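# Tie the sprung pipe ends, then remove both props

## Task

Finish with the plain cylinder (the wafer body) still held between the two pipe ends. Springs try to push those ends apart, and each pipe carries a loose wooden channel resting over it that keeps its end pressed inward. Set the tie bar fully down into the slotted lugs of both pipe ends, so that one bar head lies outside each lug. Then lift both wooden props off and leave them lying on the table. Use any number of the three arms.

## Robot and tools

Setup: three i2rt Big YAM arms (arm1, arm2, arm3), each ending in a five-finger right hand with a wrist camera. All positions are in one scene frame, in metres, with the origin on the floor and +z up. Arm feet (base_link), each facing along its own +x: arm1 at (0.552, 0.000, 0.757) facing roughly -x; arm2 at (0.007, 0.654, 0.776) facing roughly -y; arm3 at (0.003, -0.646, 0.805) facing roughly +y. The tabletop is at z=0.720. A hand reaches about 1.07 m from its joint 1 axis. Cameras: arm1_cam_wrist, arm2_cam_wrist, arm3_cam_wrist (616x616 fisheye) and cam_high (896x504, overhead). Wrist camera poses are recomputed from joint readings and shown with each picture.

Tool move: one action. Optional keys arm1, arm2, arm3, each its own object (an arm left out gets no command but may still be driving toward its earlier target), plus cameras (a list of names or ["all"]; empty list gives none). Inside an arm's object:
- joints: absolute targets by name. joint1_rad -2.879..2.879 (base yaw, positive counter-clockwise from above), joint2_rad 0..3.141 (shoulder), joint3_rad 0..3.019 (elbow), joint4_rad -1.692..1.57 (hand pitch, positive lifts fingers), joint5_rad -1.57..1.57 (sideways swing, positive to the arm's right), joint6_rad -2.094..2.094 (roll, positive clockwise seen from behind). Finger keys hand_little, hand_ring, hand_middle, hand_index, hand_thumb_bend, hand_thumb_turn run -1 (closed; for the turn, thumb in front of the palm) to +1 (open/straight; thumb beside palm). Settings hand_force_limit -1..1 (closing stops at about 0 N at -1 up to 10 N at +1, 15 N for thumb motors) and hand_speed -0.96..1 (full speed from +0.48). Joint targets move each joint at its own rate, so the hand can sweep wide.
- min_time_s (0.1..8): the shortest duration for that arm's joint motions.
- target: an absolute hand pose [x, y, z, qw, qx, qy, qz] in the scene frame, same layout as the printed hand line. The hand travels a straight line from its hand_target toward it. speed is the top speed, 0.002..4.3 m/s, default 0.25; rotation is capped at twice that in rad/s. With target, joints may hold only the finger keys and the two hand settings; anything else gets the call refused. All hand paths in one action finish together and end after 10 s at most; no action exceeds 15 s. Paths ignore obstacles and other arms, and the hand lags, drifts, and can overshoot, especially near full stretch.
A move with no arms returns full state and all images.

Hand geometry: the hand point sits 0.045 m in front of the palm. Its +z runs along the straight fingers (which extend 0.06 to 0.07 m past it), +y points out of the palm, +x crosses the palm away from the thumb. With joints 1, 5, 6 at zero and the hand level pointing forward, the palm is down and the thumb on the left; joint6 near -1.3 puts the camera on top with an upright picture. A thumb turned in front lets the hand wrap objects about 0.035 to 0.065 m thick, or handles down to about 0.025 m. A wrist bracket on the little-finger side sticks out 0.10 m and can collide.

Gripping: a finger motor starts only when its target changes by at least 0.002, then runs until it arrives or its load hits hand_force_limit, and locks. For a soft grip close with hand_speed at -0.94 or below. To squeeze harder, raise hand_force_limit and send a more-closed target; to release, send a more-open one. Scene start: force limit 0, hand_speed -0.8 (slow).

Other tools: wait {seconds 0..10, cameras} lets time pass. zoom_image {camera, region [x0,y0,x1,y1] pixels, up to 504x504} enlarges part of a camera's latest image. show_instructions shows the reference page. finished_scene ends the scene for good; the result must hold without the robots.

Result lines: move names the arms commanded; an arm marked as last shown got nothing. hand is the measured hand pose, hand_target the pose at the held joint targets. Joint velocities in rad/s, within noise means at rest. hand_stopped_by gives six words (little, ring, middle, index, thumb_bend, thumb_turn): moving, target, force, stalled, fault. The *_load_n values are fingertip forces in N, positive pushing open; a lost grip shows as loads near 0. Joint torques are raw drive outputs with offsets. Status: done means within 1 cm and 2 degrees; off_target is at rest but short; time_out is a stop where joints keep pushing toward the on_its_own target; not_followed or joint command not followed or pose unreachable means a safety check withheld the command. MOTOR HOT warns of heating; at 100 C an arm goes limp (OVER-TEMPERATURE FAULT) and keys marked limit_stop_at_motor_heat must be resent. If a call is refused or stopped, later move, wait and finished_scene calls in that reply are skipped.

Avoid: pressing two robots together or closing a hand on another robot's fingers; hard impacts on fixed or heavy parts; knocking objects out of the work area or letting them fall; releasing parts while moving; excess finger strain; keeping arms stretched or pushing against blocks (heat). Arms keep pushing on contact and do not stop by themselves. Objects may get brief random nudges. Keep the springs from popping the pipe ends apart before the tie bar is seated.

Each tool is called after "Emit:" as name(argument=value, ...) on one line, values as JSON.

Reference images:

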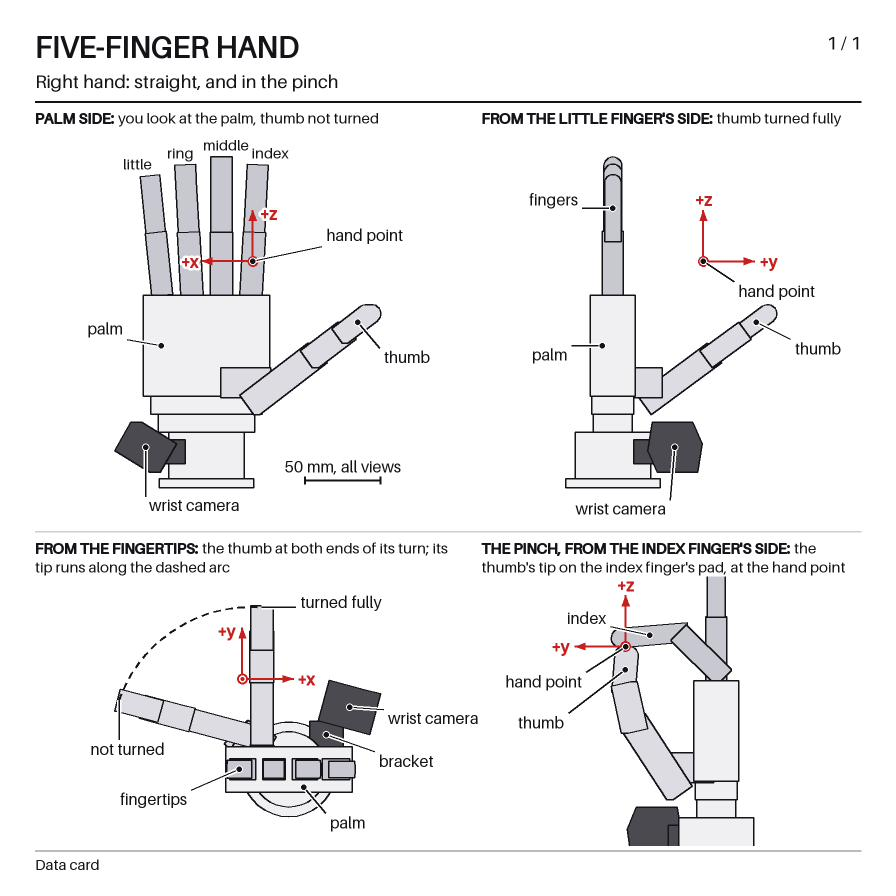

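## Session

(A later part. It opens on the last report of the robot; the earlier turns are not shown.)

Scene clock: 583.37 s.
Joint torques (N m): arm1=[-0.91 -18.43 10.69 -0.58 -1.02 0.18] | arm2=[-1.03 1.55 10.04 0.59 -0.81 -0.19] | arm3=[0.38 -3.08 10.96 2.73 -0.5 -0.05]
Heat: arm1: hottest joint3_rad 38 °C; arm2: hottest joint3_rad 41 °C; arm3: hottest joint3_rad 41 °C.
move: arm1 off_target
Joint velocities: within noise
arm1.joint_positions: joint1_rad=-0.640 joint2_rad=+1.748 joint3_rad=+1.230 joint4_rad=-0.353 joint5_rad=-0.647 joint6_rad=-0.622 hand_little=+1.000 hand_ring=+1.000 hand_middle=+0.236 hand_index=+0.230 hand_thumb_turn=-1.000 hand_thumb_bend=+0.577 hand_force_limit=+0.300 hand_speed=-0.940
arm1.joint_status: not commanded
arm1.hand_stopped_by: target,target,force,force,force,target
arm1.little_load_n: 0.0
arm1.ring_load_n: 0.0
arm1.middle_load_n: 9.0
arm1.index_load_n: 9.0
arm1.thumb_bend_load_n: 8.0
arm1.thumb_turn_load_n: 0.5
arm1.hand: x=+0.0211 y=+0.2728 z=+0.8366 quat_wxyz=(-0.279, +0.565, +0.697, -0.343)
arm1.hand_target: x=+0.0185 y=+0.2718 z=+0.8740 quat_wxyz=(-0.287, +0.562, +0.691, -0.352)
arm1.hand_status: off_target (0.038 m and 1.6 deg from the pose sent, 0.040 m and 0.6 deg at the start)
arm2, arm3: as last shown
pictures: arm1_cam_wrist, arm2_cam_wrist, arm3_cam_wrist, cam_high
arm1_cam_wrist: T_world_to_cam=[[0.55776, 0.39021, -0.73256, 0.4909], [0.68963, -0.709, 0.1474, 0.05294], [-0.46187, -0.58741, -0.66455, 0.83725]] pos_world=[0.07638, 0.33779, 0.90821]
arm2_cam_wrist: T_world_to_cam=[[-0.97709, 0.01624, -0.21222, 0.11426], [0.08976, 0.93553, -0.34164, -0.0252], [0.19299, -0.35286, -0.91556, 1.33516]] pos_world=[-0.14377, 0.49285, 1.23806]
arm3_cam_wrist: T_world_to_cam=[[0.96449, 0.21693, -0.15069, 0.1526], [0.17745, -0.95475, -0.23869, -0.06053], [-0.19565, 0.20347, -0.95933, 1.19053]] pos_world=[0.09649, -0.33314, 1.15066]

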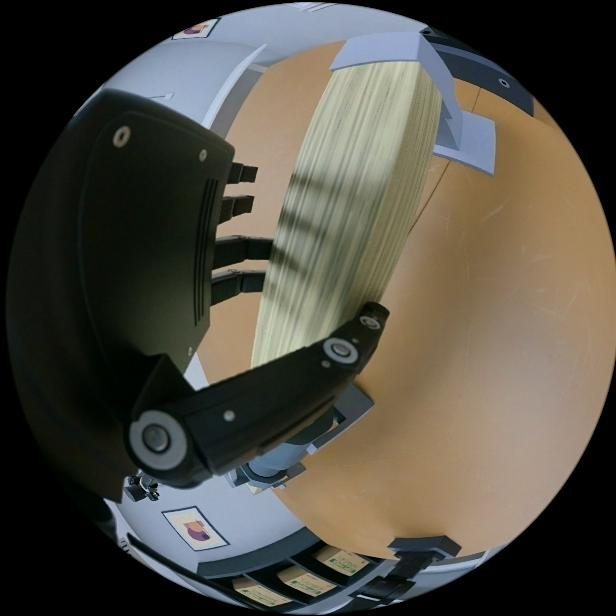

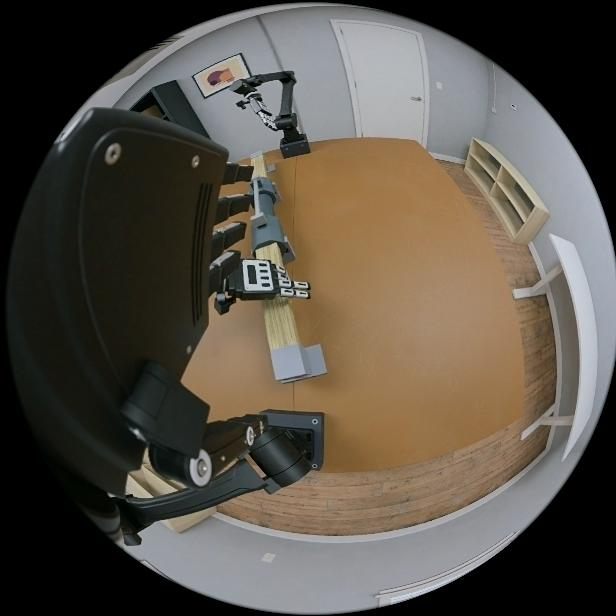

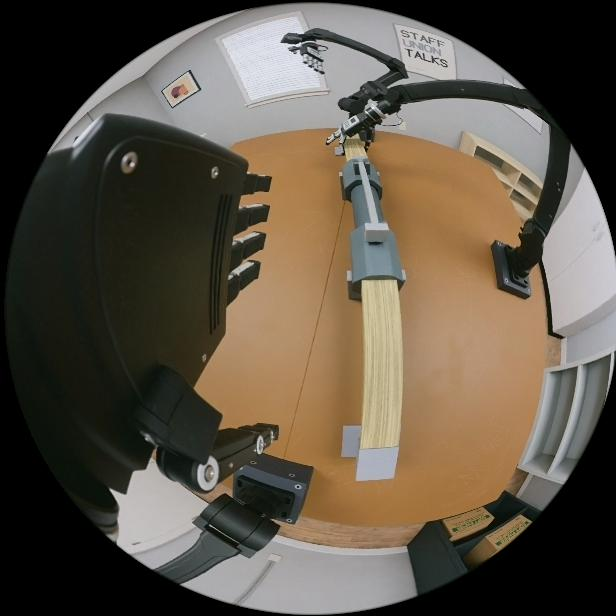

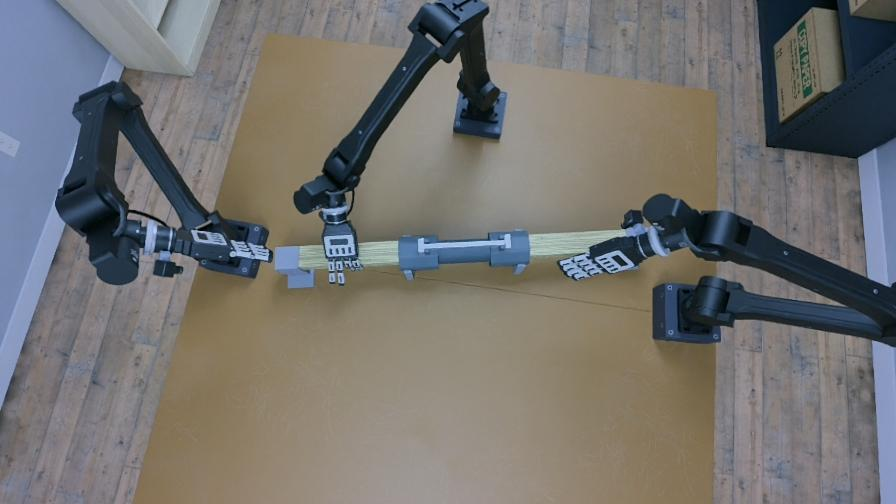

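Emit:
move(arm1={"joints":{"hand_speed":-0.94,"hand_force_limit":0.8,"hand_index":-0.2,"hand_middle":-0.2,"hand_thumb_bend":-0.1}})

Emit:
move(arm1={"target":[0.0185,0.272,0.905,0.2863,-0.5619,-0.6915,0.3523],"speed":0.04}, cameras=["all"])

Emit:
zoom_image(camera="arm1_cam_wrist", region=[220, 80, 480, 410])

Emit:
zoom_image(camera="arm2_cam_wrist", region=[220, 180, 360, 400])

Scene clock: 591.50 s.
Joint torques (N m): arm1=[-0.91 -18.43 10.71 -0.55 -1.06 0.18] | arm2=[-0.97 1.55 10.04 0.58 -0.81 -0.19] | arm3=[0.38 -3.19 10.93 2.73 -0.49 -0.05]
Heat: arm1: hottest joint3_rad 38 °C; arm2: hottest joint3_rad 41 °C; arm3: hottest joint3_rad 41 °C.
move: arm1 off_target
Joint velocities: within noise
arm1.joint_positions: joint1_rad=-0.640 joint2_rad=+1.748 joint3_rad=+1.230 joint4_rad=-0.356 joint5_rad=-0.646 joint6_rad=-0.622 hand_little=+1.000 hand_ring=+1.000 hand_middle=+0.236 hand_index=+0.228 hand_thumb_turn=-1.000 hand_thumb_bend=+0.519 hand_force_limit=+0.800 hand_speed=-0.940
arm1.joint_status: hand_middle off_target (ended at +0.236, target -0.200); hand_index off_target (ended at +0.228, target -0.200); hand_thumb_bend off_target (ended at +0.519, target -0.100); the others done
arm1.hand_stopped_by: target,target,force,force,force,target
arm1.little_load_n: 0.0
arm1.ring_load_n: 0.0
arm1.middle_load_n: 11.0
arm1.index_load_n: 10.5
arm1.thumb_bend_load_n: 13.0
arm1.thumb_turn_load_n: 0.5
arm1.hand: x=+0.0216 y=+0.2727 z=+0.8363 quat_wxyz=(-0.278, +0.566, +0.697, -0.342)
arm1.hand_target: x=+0.0186 y=+0.2718 z=+0.8740 quat_wxyz=(-0.287, +0.562, +0.691, -0.352)
arm1.hand_status: not commanded
arm2, arm3: as last shown
pictures: none

Scene clock: 592.80 s.
Joint torques (N m): arm1=[-0.44 -17.38 11.9 0.1 -1.29 0.2] | arm2=[-0.97 1.55 10.03 0.59 -0.81 -0.19] | arm3=[0.44 -3.08 10.96 2.71 -0.49 -0.05]
Heat: arm1: hottest joint3_rad 38 °C; arm2: hottest joint3_rad 41 °C; arm3: hottest joint3_rad 41 °C.
move: arm1 off_target
Joint velocities: within noise
arm1.joint_positions: joint1_rad=-0.646 joint2_rad=+1.708 joint3_rad=+1.263 joint4_rad=-0.452 joint5_rad=-0.641 joint6_rad=-0.627 hand_little=+1.000 hand_ring=+1.000 hand_middle=+0.236 hand_index=+0.228 hand_thumb_turn=-1.000 hand_thumb_bend=+0.519 hand_force_limit=+0.800 hand_speed=-0.940
arm1.joint_status: not commanded
arm1.hand_stopped_by: target,target,force,force,force,target
arm1.little_load_n: 0.0
arm1.ring_load_n: 0.0
arm1.middle_load_n: 10.0
arm1.index_load_n: 9.0
arm1.thumb_bend_load_n: 14.5
arm1.thumb_turn_load_n: 0.0
arm1.hand: x=+0.0287 y=+0.2730 z=+0.8637 quat_wxyz=(-0.270, +0.573, +0.696, -0.338)
arm1.hand_target: x=+0.0194 y=+0.2716 z=+0.9044 quat_wxyz=(-0.287, +0.562, +0.692, -0.352)
arm1.hand_status: off_target (0.043 m and 2.8 deg from the pose sent, 0.069 m and 1.7 deg at the start)
arm2.joint_positions: joint1_rad=-0.901 joint2_rad=+0.645 joint3_rad=+1.114 joint4_rad=-1.529 joint5_rad=-0.809 joint6_rad=-1.928 hand_little=+1.000 hand_ring=+1.000 hand_middle=+1.000 hand_index=+1.000 hand_thumb_turn=+1.000 hand_thumb_bend=+1.000 hand_force_limit=+0.000 hand_speed=-0.800
arm2.joint_status: not commanded
arm2.hand_stopped_by: target,target,target,target,target,target
arm2.little_load_n: 0.0
arm2.ring_load_n: 0.0
arm2.middle_load_n: 0.0
arm2.index_load_n: 0.0
arm2.thumb_bend_load_n: 0.0
arm2.thumb_turn_load_n: 0.0
arm2.hand: x=-0.1170 y=+0.4501 z=+1.1337 quat_wxyz=(+0.176, +0.508, -0.735, +0.413)
arm2.hand_target: x=-0.1197 y=+0.4501 z=+1.1497 quat_wxyz=(+0.189, +0.511, -0.730, +0.413)
arm2.hand_status: not commanded
arm3: as last shown
arm3.little_load_n: -0.5
pictures: arm1_cam_wrist, arm2_cam_wrist, arm3_cam_wrist, cam_high
arm1_cam_wrist: T_world_to_cam=[[0.57651, 0.38036, -0.72316, 0.50043], [0.68089, -0.71289, 0.16786, 0.02746], [-0.45169, -0.58917, -0.66997, 0.86366]] pos_world=[0.0829, 0.33808, 0.93591]
arm2_cam_wrist: T_world_to_cam=[[-0.97709, 0.01624, -0.21222, 0.11426], [0.08976, 0.93553, -0.34164, -0.0252], [0.19299, -0.35286, -0.91556, 1.33516]] pos_world=[-0.14377, 0.49285, 1.23806]
arm3_cam_wrist: T_world_to_cam=[[0.96449, 0.21693, -0.15069, 0.1526], [0.17745, -0.95475, -0.23869, -0.06053], [-0.19565, 0.20347, -0.95933, 1.19053]] pos_world=[0.09649, -0.33314, 1.15066]

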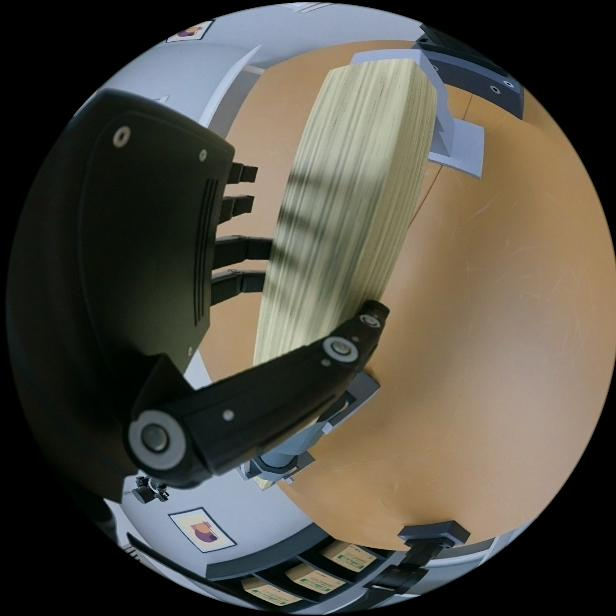

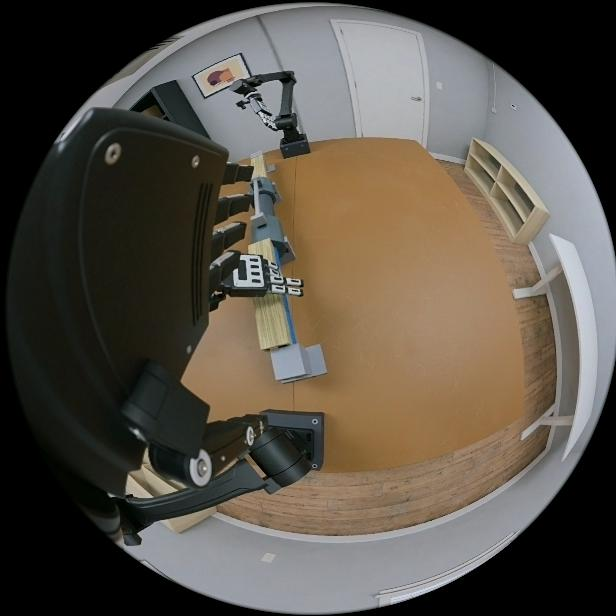

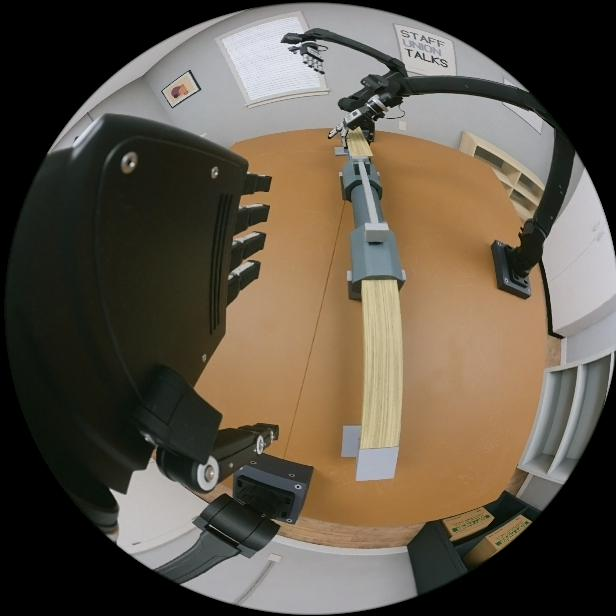

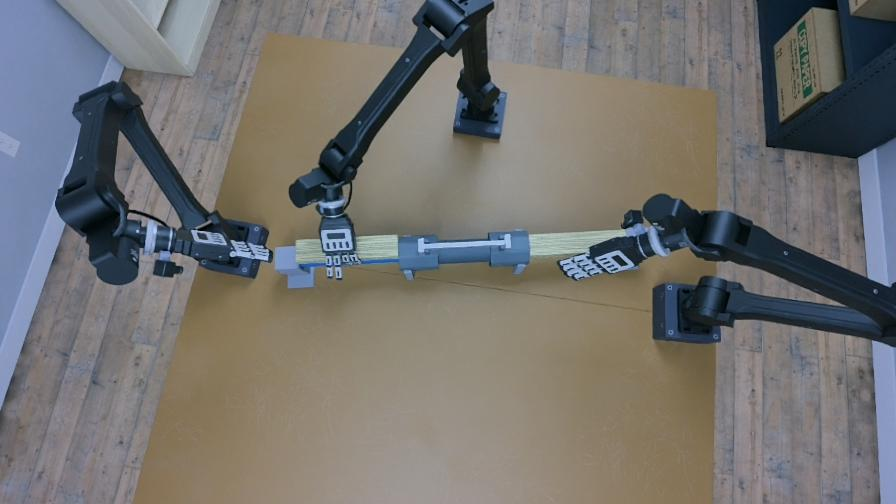

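Scaled by 1.527 from the camera's image (finer frame: 880x880).

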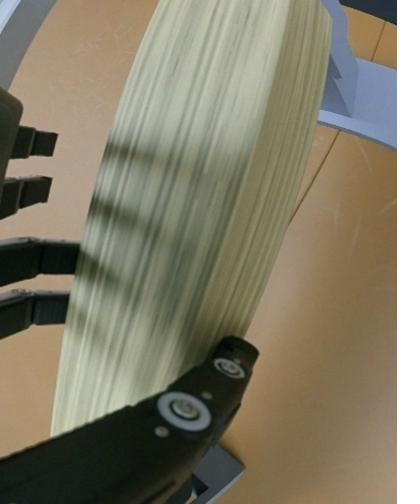

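Scaled by 2.291 from the camera's image (finer frame: 880x880).

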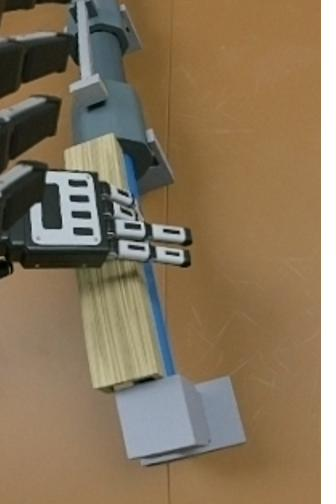

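Emit:
move(arm1={"target":[0.03,0.272,0.97,0.2863,-0.5619,-0.6915,0.3523],"speed":0.1}, cameras=["arm1_cam_wrist","arm2_cam_wrist","cam_high"])

Emit:
zoom_image(camera="cam_high", region=[260, 185, 540, 305])

Scene clock: 599.77 s.
Joint torques (N m): arm1=[-0.44 -14.45 13.75 0.84 -0.58 0.1] | arm2=[-1.03 1.55 10.04 0.58 -0.81 -0.19] | arm3=[0.5 -3.08 10.95 2.73 -0.49 -0.05]
Heat: arm1: hottest joint3_rad 38 °C; arm2: hottest joint3_rad 41 °C; arm3: hottest joint3_rad 41 °C.
move: arm1 off_target
Joint velocities: within noise
arm1.joint_positions: joint1_rad=-0.659 joint2_rad=+1.609 joint3_rad=+1.340 joint4_rad=-0.642 joint5_rad=-0.669 joint6_rad=-0.627 hand_little=+1.000 hand_ring=+1.000 hand_middle=+0.236 hand_index=+0.228 hand_thumb_turn=-1.000 hand_thumb_bend=+0.519 hand_force_limit=+0.800 hand_speed=-0.940
arm1.joint_status: not commanded
arm1.hand_stopped_by: target,target,force,force,force,target
arm1.little_load_n: 0.0
arm1.ring_load_n: 0.0
arm1.middle_load_n: 9.0
arm1.index_load_n: 7.5
arm1.thumb_bend_load_n: 15.0
arm1.thumb_turn_load_n: -0.5
arm1.hand: x=+0.0440 y=+0.2648 z=+0.9375 quat_wxyz=(-0.262, +0.574, +0.693, -0.349)
arm1.hand_target: x=+0.0314 y=+0.2711 z=+0.9699 quat_wxyz=(-0.287, +0.562, +0.691, -0.352)
arm1.hand_status: off_target (0.036 m and 3.1 deg from the pose sent, 0.106 m and 2.8 deg at the start)
arm2, arm3: as last shown
arm3.little_load_n: 0.0
arm1_cam_wrist: T_world_to_cam=[[0.57326, 0.36329, -0.73443, 0.56326], [0.68439, -0.70515, 0.18539, -0.01983], [-0.45054, -0.60891, -0.65287, 0.90431]] pos_world=[0.09811, 0.33204, 1.00775]
arm2_cam_wrist: T_world_to_cam=[[-0.97709, 0.01624, -0.21222, 0.11426], [0.08976, 0.93553, -0.34164, -0.0252], [0.19299, -0.35286, -0.91556, 1.33516]] pos_world=[-0.14377, 0.49285, 1.23806]

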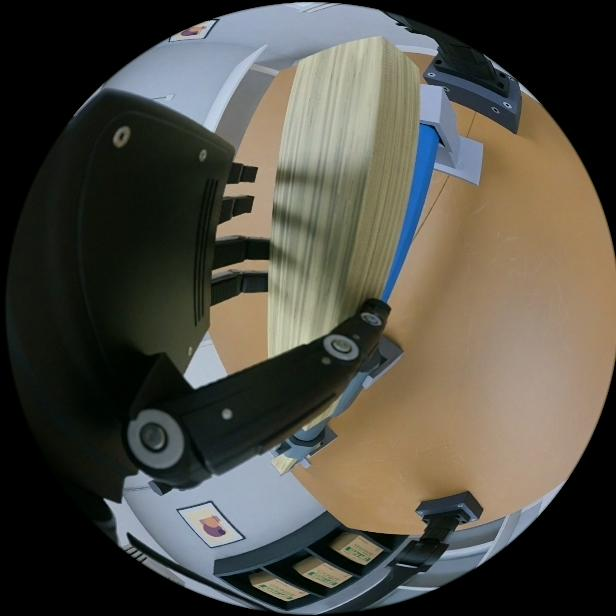

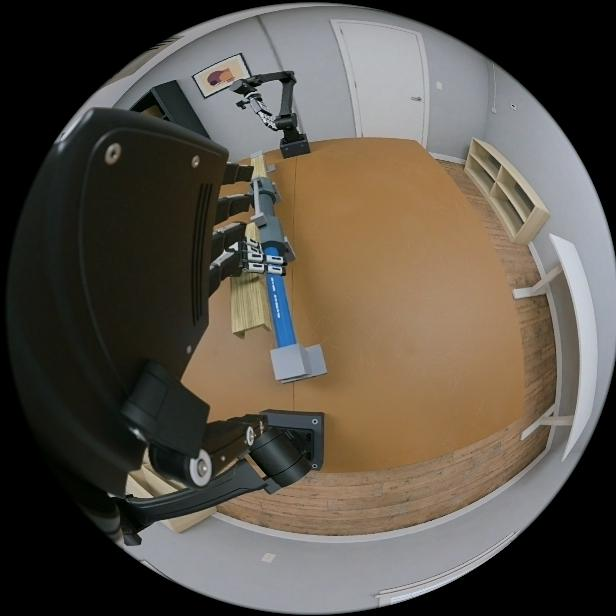

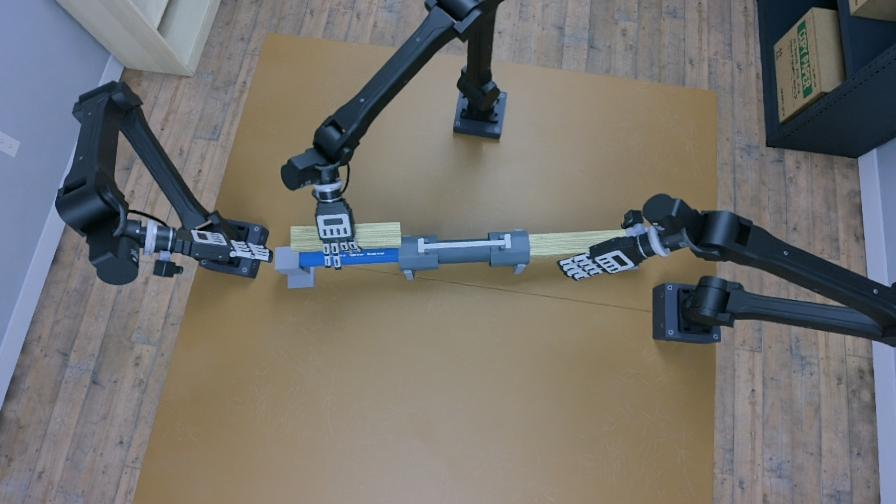

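Scaled by 1.800 from the camera's image (finer frame: 1280x720).

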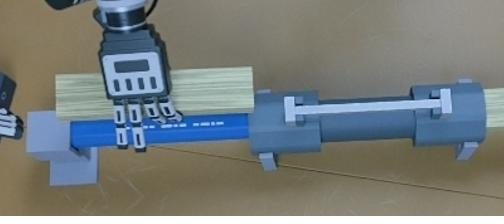

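Emit:
move(arm1={"target":[0.20,0.285,0.95,0.2863,-0.5619,-0.6915,0.3523],"speed":0.15})

Emit:
move(arm1={"target":[0.20,0.285,0.80,0.2863,-0.5619,-0.6915,0.3523],"speed":0.12}, cameras=["arm1_cam_wrist","arm2_cam_wrist","cam_high"])

Emit:
zoom_image(camera="cam_high", region=[260, 105, 460, 305])

Scene clock: 604.00 s.
Joint torques (N m): arm1=[-0.97 -11.46 8.53 0.61 -0.8 -0.02] | arm2=[-1.03 1.55 10.04 0.59 -0.81 -0.19] | arm3=[0.44 -3.14 10.95 2.7 -0.49 -0.06]
Heat: arm1: hottest joint3_rad 37 °C; arm2: hottest joint3_rad 41 °C; arm3: hottest joint3_rad 41 °C.
move: arm1 done
Joint velocities: within noise
arm1.joint_positions: joint1_rad=-0.934 joint2_rad=+1.382 joint3_rad=+1.114 joint4_rad=-0.813 joint5_rad=-0.829 joint6_rad=-0.928 hand_little=+1.000 hand_ring=+1.000 hand_middle=+0.236 hand_index=+0.228 hand_thumb_turn=-1.000 hand_thumb_bend=+0.519 hand_force_limit=+0.800 hand_speed=-0.940
arm1.joint_status: not commanded
arm1.hand_stopped_by: target,target,force,force,force,target
arm1.little_load_n: 0.0
arm1.ring_load_n: 0.0
arm1.middle_load_n: 9.0
arm1.index_load_n: 8.0
arm1.thumb_bend_load_n: 15.0
arm1.thumb_turn_load_n: -0.5
arm1.hand: x=+0.1979 y=+0.2861 z=+0.9425 quat_wxyz=(-0.280, +0.567, +0.690, -0.352)
arm1.hand_target: x=+0.1999 y=+0.2850 z=+0.9499 quat_wxyz=(-0.286, +0.562, +0.692, -0.352)
arm1.hand_status: done (0.008 m and 0.9 deg from the pose sent, 0.158 m and 3.1 deg at the start)
arm2, arm3: as last shown
pictures: none

Scene clock: 605.93 s.
Joint torques (N m): arm1=[-1.03 -11.58 6.83 1.65 -0.79 -0.02] | arm2=[-0.97 1.55 10.04 0.58 -0.81 -0.19] | arm3=[0.38 -3.08 10.95 2.71 -0.49 -0.05]
Heat: arm1: hottest joint3_rad 37 °C; arm2: hottest joint3_rad 41 °C; arm3: hottest joint3_rad 41 °C.
move: arm1 done
Joint velocities: within noise
arm1.joint_positions: joint1_rad=-0.934 joint2_rad=+1.563 joint3_rad=+0.876 joint4_rad=-0.413 joint5_rad=-0.831 joint6_rad=-0.932 hand_little=+1.000 hand_ring=+1.000 hand_middle=+0.236 hand_index=+0.228 hand_thumb_turn=-1.000 hand_thumb_bend=+0.519 hand_force_limit=+0.800 hand_speed=-0.940
arm1.joint_status: not commanded
arm1.hand_stopped_by: target,target,force,force,force,target
arm1.little_load_n: 0.0
arm1.ring_load_n: 0.0
arm1.middle_load_n: 9.0
arm1.index_load_n: 8.0
arm1.thumb_bend_load_n: 15.5
arm1.thumb_turn_load_n: -0.5
arm1.hand: x=+0.2025 y=+0.2795 z=+0.7948 quat_wxyz=(-0.272, +0.570, +0.690, -0.354)
arm1.hand_target: x=+0.2000 y=+0.2849 z=+0.8000 quat_wxyz=(-0.286, +0.562, +0.692, -0.352)
arm1.hand_status: done (0.008 m and 1.9 deg from the pose sent, 0.142 m and 0.9 deg at the start)
arm2: as last shown
arm3.joint_positions: joint1_rad=-0.324 joint2_rad=+0.805 joint3_rad=+0.845 joint4_rad=-0.909 joint5_rad=-0.418 joint6_rad=-1.589 hand_little=+1.000 hand_ring=+1.000 hand_middle=+1.000 hand_index=+1.000 hand_thumb_turn=+1.000 hand_thumb_bend=+1.000 hand_force_limit=+0.000 hand_speed=-0.800
arm3.joint_status: not commanded
arm3.hand_stopped_by: target,target,target,target,target,target
arm3.little_load_n: 0.0
arm3.ring_load_n: 0.0
arm3.middle_load_n: 0.0
arm3.index_load_n: 0.0
arm3.thumb_bend_load_n: 0.0
arm3.thumb_turn_load_n: 0.0
arm3.hand: x=+0.0752 y=-0.3070 z=+1.0394 quat_wxyz=(-0.358, +0.684, +0.618, +0.151)
arm3.hand_target: x=+0.0798 y=-0.3003 z=+1.0503 quat_wxyz=(-0.366, +0.675, +0.618, +0.168)
arm3.hand_status: not commanded
arm1_cam_wrist: T_world_to_cam=[[0.5552, 0.36554, -0.74708, 0.37543], [0.68808, -0.70647, 0.16569, -0.07619], [-0.46722, -0.60604, -0.64375, 0.88691]] pos_world=[0.25837, 0.34644, 0.86405]
arm2_cam_wrist: T_world_to_cam=[[-0.97709, 0.01624, -0.21222, 0.11426], [0.08976, 0.93553, -0.34164, -0.0252], [0.19299, -0.35286, -0.91556, 1.33516]] pos_world=[-0.14377, 0.49285, 1.23806]

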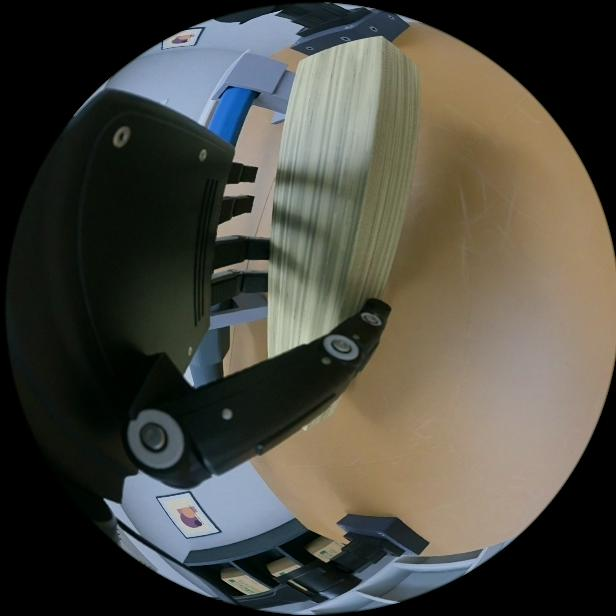

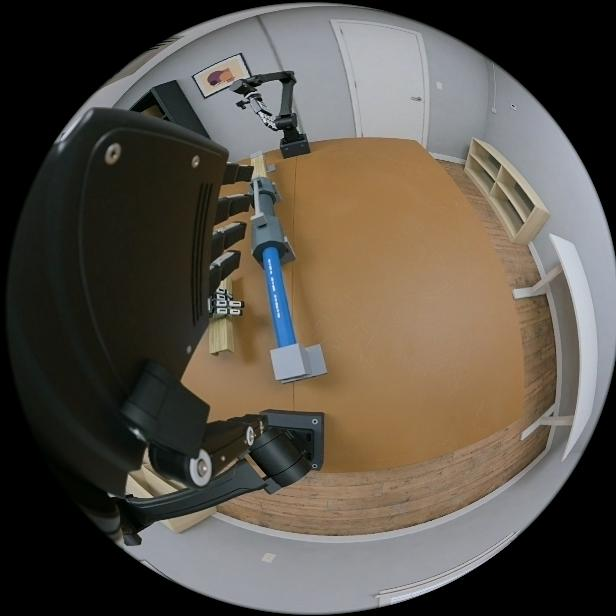

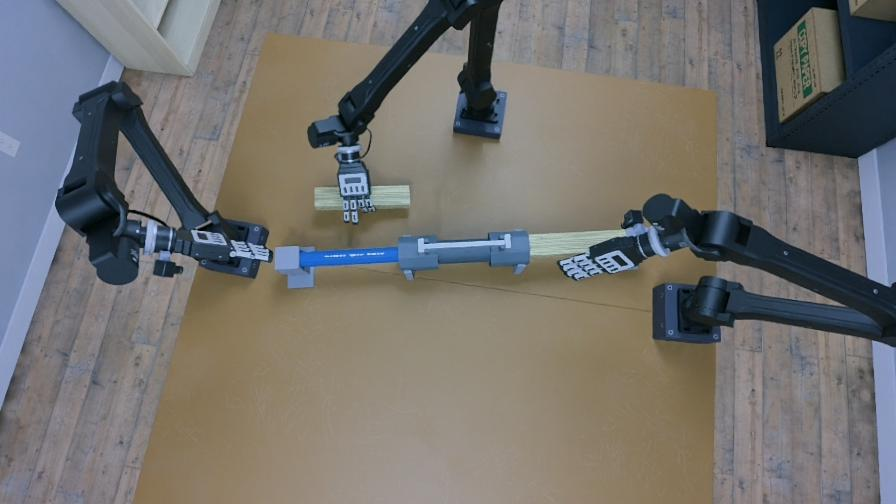

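Scaled by 2.520 from the camera's image (finer frame: 1280x720).

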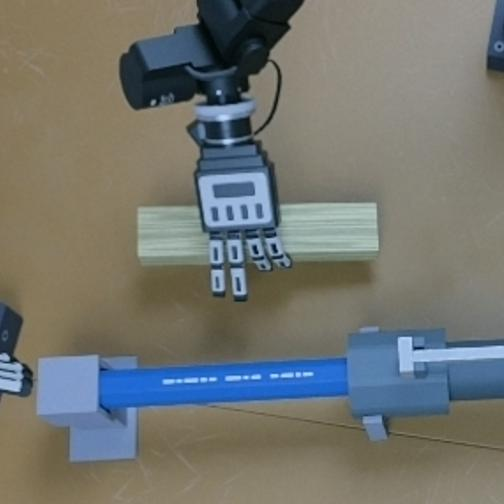

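Emit:
move(arm1={"target":[0.20,0.285,0.757,0.2863,-0.5619,-0.6915,0.3523],"speed":0.06})

Emit:
move(arm1={"target":[0.20,0.285,0.748,0.2863,-0.5619,-0.6915,0.3523],"speed":0.04}, cameras=["arm1_cam_wrist","arm2_cam_wrist","cam_high"])

Emit:
zoom_image(camera="arm1_cam_wrist", region=[230, 20, 460, 440])

Emit:
zoom_image(camera="arm2_cam_wrist", region=[190, 240, 290, 380])

Scene clock: 610.27 s.
Joint torques (N m): arm1=[-1.26 -11.34 5.79 1.72 -0.68 -0.02] | arm2=[-0.97 1.55 10.04 0.59 -0.81 -0.19] | arm3=[0.44 -3.19 10.95 2.73 -0.49 -0.05]
Heat: arm1: hottest joint3_rad 37 °C; arm2: hottest joint3_rad 41 °C; arm3: hottest joint3_rad 41 °C.
move: arm1 done
Joint velocities: within noise
arm1.joint_positions: joint1_rad=-0.934 joint2_rad=+1.642 joint3_rad=+0.840 joint4_rad=-0.287 joint5_rad=-0.833 joint6_rad=-0.932 hand_little=+1.000 hand_ring=+1.000 hand_middle=+0.236 hand_index=+0.228 hand_thumb_turn=-1.000 hand_thumb_bend=+0.519 hand_force_limit=+0.800 hand_speed=-0.940
arm1.joint_status: not commanded
arm1.hand_stopped_by: target,target,force,force,force,target
arm1.little_load_n: 0.0
arm1.ring_load_n: 0.0
arm1.middle_load_n: 8.5
arm1.index_load_n: 7.5
arm1.thumb_bend_load_n: 15.0
arm1.thumb_turn_load_n: -0.5
arm1.hand: x=+0.2004 y=+0.2816 z=+0.7576 quat_wxyz=(-0.278, +0.566, +0.690, -0.354)
arm1.hand_target: x=+0.1999 y=+0.2850 z=+0.7571 quat_wxyz=(-0.286, +0.562, +0.692, -0.352)
arm1.hand_status: done (0.003 m and 1.1 deg from the pose sent, 0.038 m and 1.9 deg at the start)
arm2, arm3: as last shown
pictures: none

Scene clock: 611.23 s.
Joint torques (N m): arm1=[-0.85 -11.16 5.52 1.68 -0.66 -0.03] | arm2=[-0.97 1.55 10.04 0.59 -0.81 -0.19] | arm3=[0.44 -3.08 10.93 2.71 -0.49 -0.05]
Heat: arm1: hottest joint3_rad 37 °C; arm2: hottest joint3_rad 41 °C; arm3: hottest joint3_rad 41 °C.
move: arm1 done
Joint velocities: within noise
arm1.joint_positions: joint1_rad=-0.934 joint2_rad=+1.660 joint3_rad=+0.835 joint4_rad=-0.259 joint5_rad=-0.834 joint6_rad=-0.932 hand_little=+1.000 hand_ring=+1.000 hand_middle=+0.236 hand_index=+0.228 hand_thumb_turn=-1.000 hand_thumb_bend=+0.519 hand_force_limit=+0.800 hand_speed=-0.940
arm1.joint_status: not commanded
arm1.hand_stopped_by: target,target,force,force,force,target
arm1.little_load_n: 0.0
arm1.ring_load_n: 0.0
arm1.middle_load_n: 8.5
arm1.index_load_n: 7.5
arm1.thumb_bend_load_n: 15.0
arm1.thumb_turn_load_n: 0.0
arm1.hand: x=+0.1998 y=+0.2823 z=+0.7496 quat_wxyz=(-0.279, +0.565, +0.691, -0.354)
arm1.hand_target: x=+0.2000 y=+0.2849 z=+0.7481 quat_wxyz=(-0.286, +0.562, +0.692, -0.352)
arm1.hand_status: done (0.003 m and 0.9 deg from the pose sent, 0.010 m and 1.1 deg at the start)
arm2, arm3: as last shown
arm1_cam_wrist: T_world_to_cam=[[0.54538, 0.37494, -0.74966, 0.34346], [0.69121, -0.70708, 0.14921, -0.05301], [-0.47412, -0.59955, -0.64479, 0.8585]] pos_world=[0.25635, 0.34846, 0.81894]
arm2_cam_wrist: T_world_to_cam=[[-0.97709, 0.01624, -0.21222, 0.11426], [0.08976, 0.93553, -0.34164, -0.0252], [0.19299, -0.35286, -0.91556, 1.33516]] pos_world=[-0.14377, 0.49285, 1.23806]

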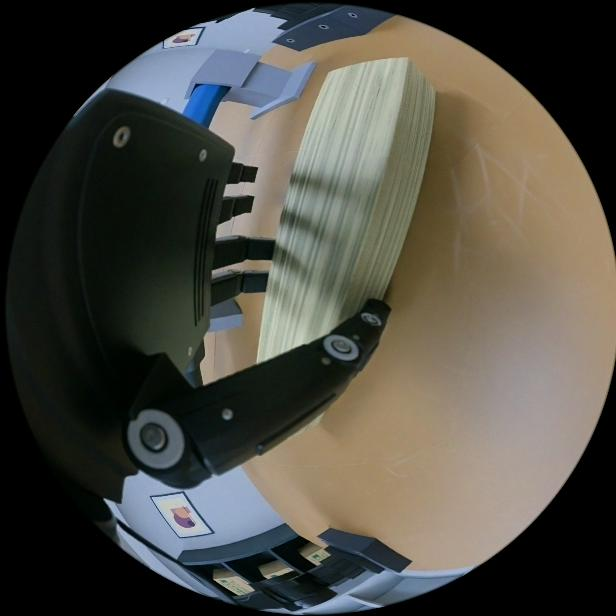

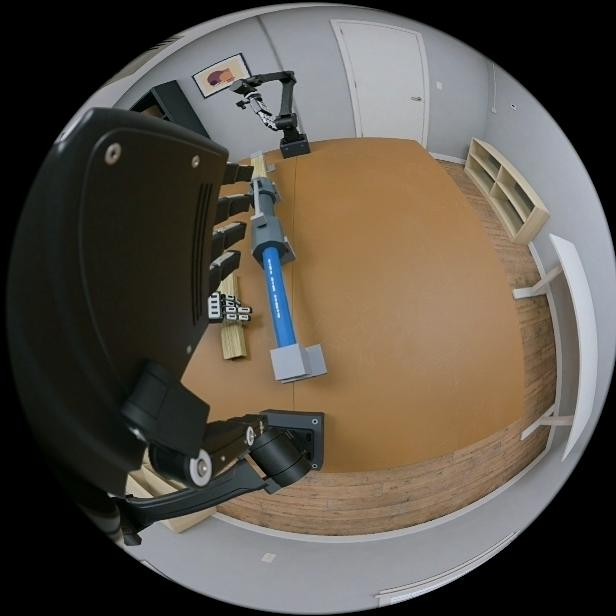

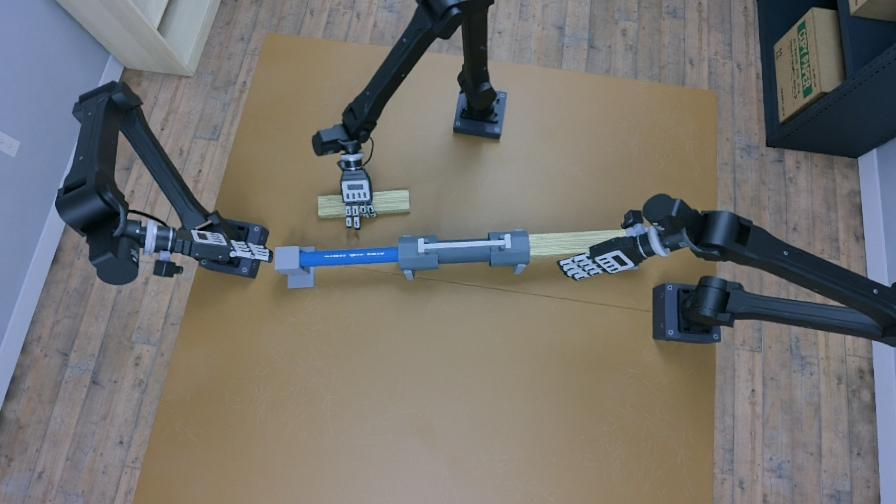

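Scaled by 1.200 from the camera's image (finer frame: 880x880).

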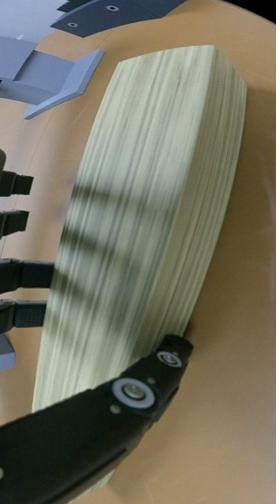

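Scaled by 3.600 from the camera's image (finer frame: 880x880).

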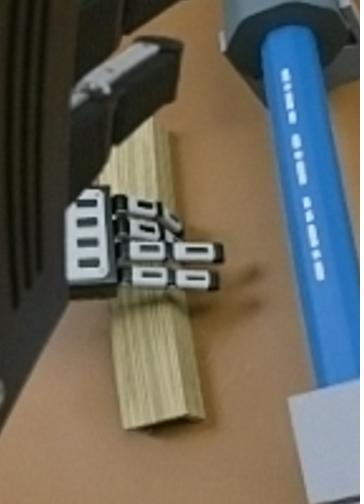

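Emit:
move(arm1={"target":[0.20,0.285,0.741,0.2863,-0.5619,-0.6915,0.3523],"speed":0.03})

Emit:
move(arm1={"target":[0.20,0.285,0.735,0.2863,-0.5619,-0.6915,0.3523],"speed":0.03}, cameras=["arm1_cam_wrist","arm2_cam_wrist"])

Emit:
zoom_image(camera="arm2_cam_wrist", region=[190, 240, 290, 380])

Scene clock: 614.77 s.
Joint torques (N m): arm1=[-1.03 -10.64 5.05 1.74 -0.43 -0.04] | arm2=[-0.97 1.55 10.04 0.59 -0.81 -0.19] | arm3=[0.38 -3.08 10.92 2.7 -0.49 -0.05]
Heat: arm1: hottest joint3_rad 37 °C; arm2: hottest joint3_rad 41 °C; arm3: hottest joint3_rad 41 °C.
move: arm1 done
Joint velocities: within noise
arm1.joint_positions: joint1_rad=-0.934 joint2_rad=+1.667 joint3_rad=+0.835 joint4_rad=-0.239 joint5_rad=-0.840 joint6_rad=-0.931 hand_little=+1.000 hand_ring=+1.000 hand_middle=+0.236 hand_index=+0.228 hand_thumb_turn=-1.000 hand_thumb_bend=+0.519 hand_force_limit=+0.800 hand_speed=-0.940
arm1.joint_status: not commanded
arm1.hand_stopped_by: target,target,force,force,force,target
arm1.little_load_n: 0.0
arm1.ring_load_n: -0.5
arm1.middle_load_n: 8.5
arm1.index_load_n: 7.5
arm1.thumb_bend_load_n: 15.5
arm1.thumb_turn_load_n: 0.0
arm1.hand: x=+0.1971 y=+0.2843 z=+0.7485 quat_wxyz=(-0.285, +0.561, +0.691, -0.355)
arm1.hand_target: x=+0.2000 y=+0.2849 z=+0.7412 quat_wxyz=(-0.286, +0.562, +0.692, -0.352)
arm1.hand_status: done (0.008 m and 0.4 deg from the pose sent, 0.009 m and 0.9 deg at the start)
arm2, arm3: as last shown
arm3.index_load_n: 0.5
pictures: none

Scene clock: 615.73 s.
Joint torques (N m): arm1=[-0.97 -9.82 5 1.68 -0.24 -0.05] | arm2=[-0.97 1.55 10.04 0.59 -0.81 -0.19] | arm3=[0.44 -3.14 10.93 2.74 -0.5 -0.05]
Heat: arm1: hottest joint3_rad 37 °C; arm2: hottest joint3_rad 41 °C; arm3: hottest joint3_rad 41 °C.
move: arm1 off_target
Joint velocities: within noise
arm1.joint_positions: joint1_rad=-0.934 joint2_rad=+1.671 joint3_rad=+0.831 joint4_rad=-0.220 joint5_rad=-0.845 joint6_rad=-0.929 hand_little=+1.000 hand_ring=+1.000 hand_middle=+0.236 hand_index=+0.228 hand_thumb_turn=-1.000 hand_thumb_bend=+0.519 hand_force_limit=+0.800 hand_speed=-0.940
arm1.joint_status: not commanded
arm1.hand_stopped_by: target,target,force,force,force,target
arm1.little_load_n: -0.5
arm1.ring_load_n: 0.0
arm1.middle_load_n: 8.0
arm1.index_load_n: 8.0
arm1.thumb_bend_load_n: 15.5
arm1.thumb_turn_load_n: 0.0
arm1.hand: x=+0.1956 y=+0.2850 z=+0.7474 quat_wxyz=(-0.290, +0.558, +0.691, -0.357)
arm1.hand_target: x=+0.2001 y=+0.2847 z=+0.7354 quat_wxyz=(-0.286, +0.562, +0.692, -0.352)
arm1.hand_status: off_target (0.013 m and 0.7 deg from the pose sent, 0.014 m and 0.4 deg at the start)
arm2, arm3: as last shown
arm3.index_load_n: 0.0
arm1_cam_wrist: T_world_to_cam=[[0.52767, 0.38622, -0.75657, 0.34849], [0.69685, -0.70615, 0.12554, -0.03153], [-0.48576, -0.59346, -0.64175, 0.85504]] pos_world=[0.25343, 0.35057, 0.81634]
arm2_cam_wrist: T_world_to_cam=[[-0.97709, 0.01624, -0.21222, 0.11426], [0.08976, 0.93553, -0.34164, -0.0252], [0.19299, -0.35286, -0.91556, 1.33516]] pos_world=[-0.14377, 0.49285, 1.23806]

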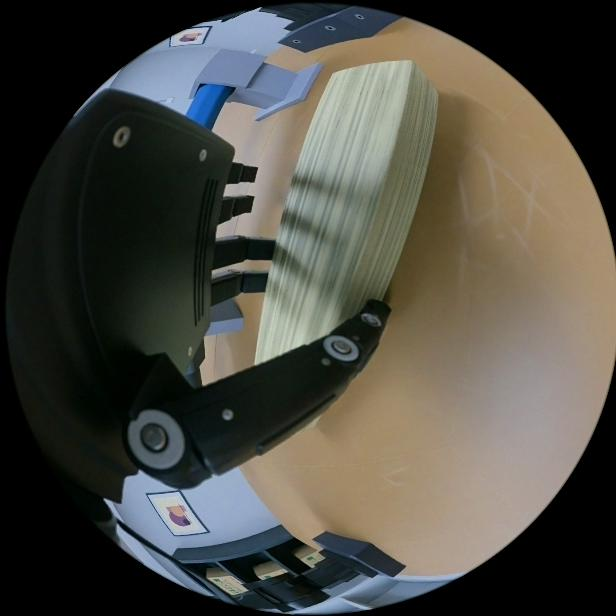

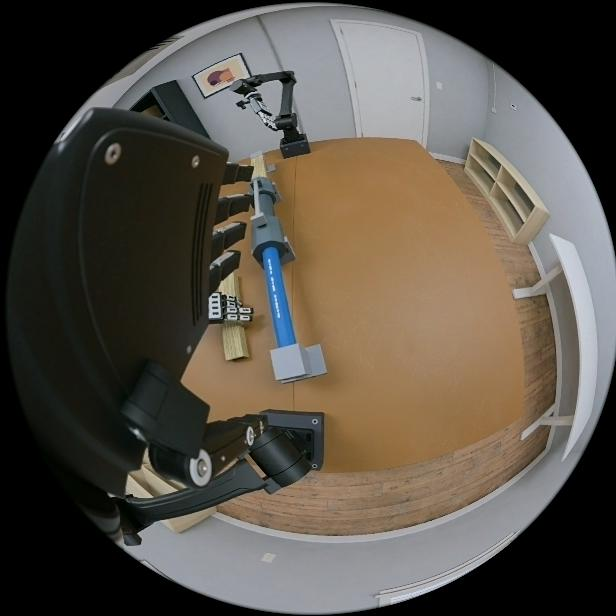

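Scaled by 3.600 from the camera's image (finer frame: 880x880).

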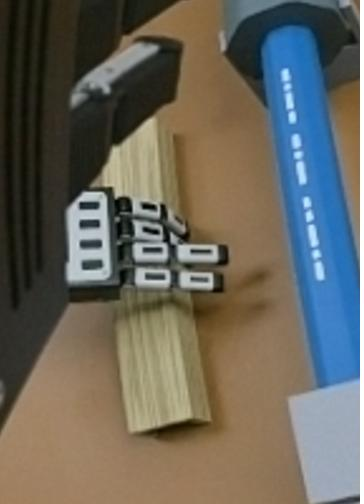

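Emit:
move(arm1={"target":[0.197,0.285,0.742,0.2863,-0.5619,-0.6915,0.3523],"speed":0.05,"joints":{"hand_speed":-0.9,"hand_index":0.5,"hand_middle":0.5,"hand_thumb_bend":0.75}})

Emit:
move(arm1={"joints":{"hand_speed":-0.6,"hand_index":0.7,"hand_middle":0.7,"hand_thumb_bend":0.9}}, cameras=["arm1_cam_wrist","arm2_cam_wrist"])

Emit:
zoom_image(camera="arm2_cam_wrist", region=[190, 240, 290, 380])

Scene clock: 620.67 s.
Joint torques (N m): arm1=[-0.5 -11.22 5.72 1.11 -0.48 0.02] | arm2=[-0.97 1.55 10.04 0.58 -0.81 -0.19] | arm3=[0.38 -3.14 10.95 2.71 -0.49 -0.05]
Heat: arm1: hottest joint3_rad 36 °C; arm2: hottest joint3_rad 41 °C; arm3: hottest joint3_rad 41 °C.
move: arm1 done
Joint velocities: within noise
arm1.joint_positions: joint1_rad=-0.934 joint2_rad=+1.675 joint3_rad=+0.831 joint4_rad=-0.220 joint5_rad=-0.836 joint6_rad=-0.929 hand_little=+1.000 hand_ring=+1.000 hand_middle=+0.500 hand_index=+0.500 hand_thumb_turn=-1.000 hand_thumb_bend=+0.750 hand_force_limit=+0.800 hand_speed=-0.900
arm1.joint_status: all done
arm1.hand_stopped_by: target,target,target,target,target,target
arm1.little_load_n: 0.0
arm1.ring_load_n: 0.0
arm1.middle_load_n: 0.0
arm1.index_load_n: 0.0
arm1.thumb_bend_load_n: 0.0
arm1.thumb_turn_load_n: 0.0
arm1.hand: x=+0.1968 y=+0.2858 z=+0.7446 quat_wxyz=(-0.288, +0.562, +0.691, -0.353)
arm1.hand_target: x=+0.1970 y=+0.2849 z=+0.7420 quat_wxyz=(-0.286, +0.562, +0.692, -0.352)
arm1.hand_status: done (0.003 m and 0.2 deg from the pose sent, 0.006 m and 0.7 deg at the start)
arm2.joint_positions: joint1_rad=-0.901 joint2_rad=+0.645 joint3_rad=+1.114 joint4_rad=-1.529 joint5_rad=-0.809 joint6_rad=-1.928 hand_little=+1.000 hand_ring=+1.000 hand_middle=+1.000 hand_index=+1.000 hand_thumb_turn=+1.000 hand_thumb_bend=+1.000 hand_force_limit=+0.000 hand_speed=-0.800
arm2.joint_status: not commanded
arm2.hand_stopped_by: target,target,target,target,target,target
arm2.little_load_n: 0.0
arm2.ring_load_n: 0.0
arm2.middle_load_n: 0.0
arm2.index_load_n: 0.0
arm2.thumb_bend_load_n: 0.0
arm2.thumb_turn_load_n: 0.0
arm2.hand: x=-0.1170 y=+0.4501 z=+1.1337 quat_wxyz=(+0.176, +0.508, -0.735, +0.413)
arm2.hand_target: x=-0.1197 y=+0.4501 z=+1.1497 quat_wxyz=(+0.189, +0.511, -0.730, +0.413)
arm2.hand_status: not commanded
arm3: as last shown
pictures: none

Scene clock: 621.40 s.
Joint torques (N m): arm1=[-0.5 -11.22 5.71 1.09 -0.48 0.01] | arm2=[-1.03 1.55 10.04 0.58 -0.81 -0.19] | arm3=[0.44 -3.08 10.93 2.73 -0.49 -0.05]
Heat: arm1: hottest joint3_rad 36 °C; arm2: hottest joint3_rad 41 °C; arm3: hottest joint3_rad 41 °C.
move: arm1 done
Joint velocities: within noise
arm1.joint_positions: joint1_rad=-0.934 joint2_rad=+1.675 joint3_rad=+0.831 joint4_rad=-0.220 joint5_rad=-0.836 joint6_rad=-0.929 hand_little=+1.000 hand_ring=+1.000 hand_middle=+0.700 hand_index=+0.700 hand_thumb_turn=-1.000 hand_thumb_bend=+0.900 hand_force_limit=+0.800 hand_speed=-0.600
arm1.joint_status: all done
arm1.hand_stopped_by: target,target,target,target,target,target
arm1.little_load_n: 0.0
arm1.ring_load_n: 0.0
arm1.middle_load_n: 0.0
arm1.index_load_n: 0.0
arm1.thumb_bend_load_n: 0.0
arm1.thumb_turn_load_n: 0.0
arm1.hand: x=+0.1968 y=+0.2858 z=+0.7446 quat_wxyz=(-0.288, +0.562, +0.691, -0.353)
arm1.hand_target: x=+0.1970 y=+0.2849 z=+0.7420 quat_wxyz=(-0.286, +0.562, +0.692, -0.352)
arm1.hand_status: not commanded
arm2, arm3: as last shown
arm1_cam_wrist: T_world_to_cam=[[0.53644, 0.38472, -0.75114, 0.34003], [0.69234, -0.70957, 0.13102, -0.03364], [-0.48259, -0.59034, -0.647, 0.85674]] pos_world=[0.25433, 0.35108, 0.81413]
arm2_cam_wrist: T_world_to_cam=[[-0.97709, 0.01624, -0.21222, 0.11426], [0.08976, 0.93553, -0.34164, -0.0252], [0.19299, -0.35286, -0.91556, 1.33516]] pos_world=[-0.14377, 0.49285, 1.23806]

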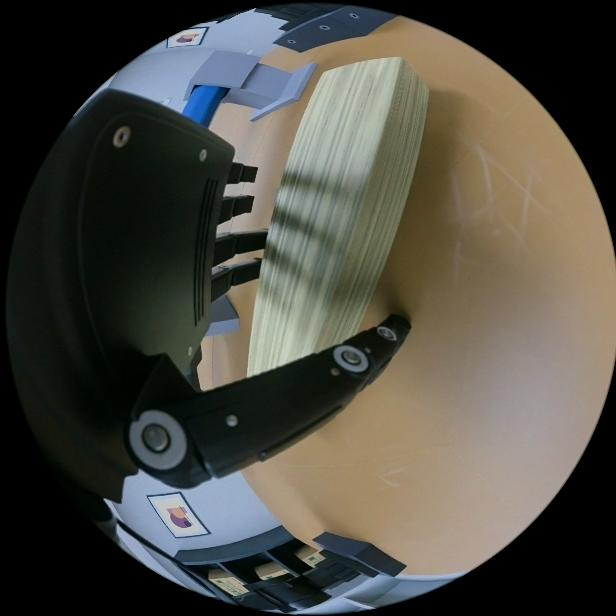

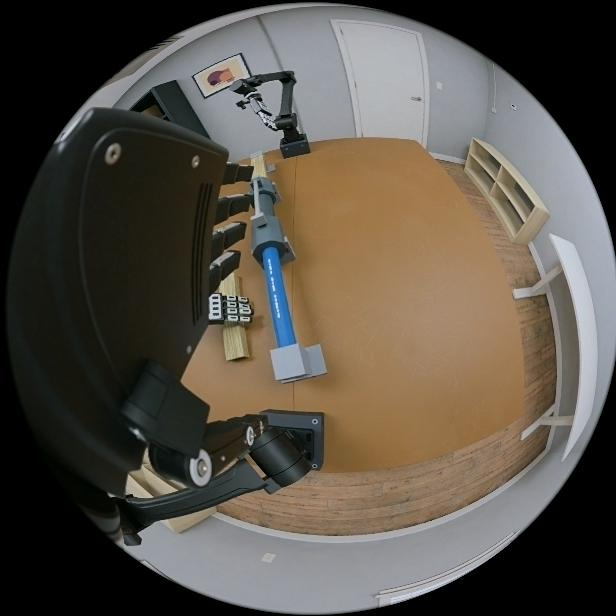

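Scaled by 3.600 from the camera's image (finer frame: 880x880).

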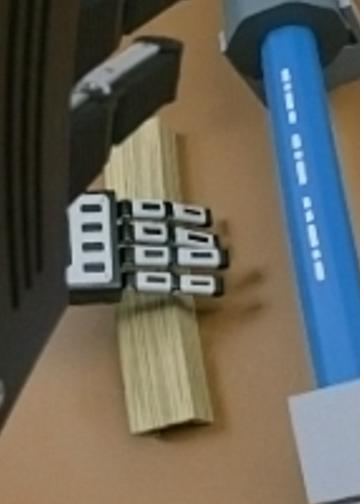

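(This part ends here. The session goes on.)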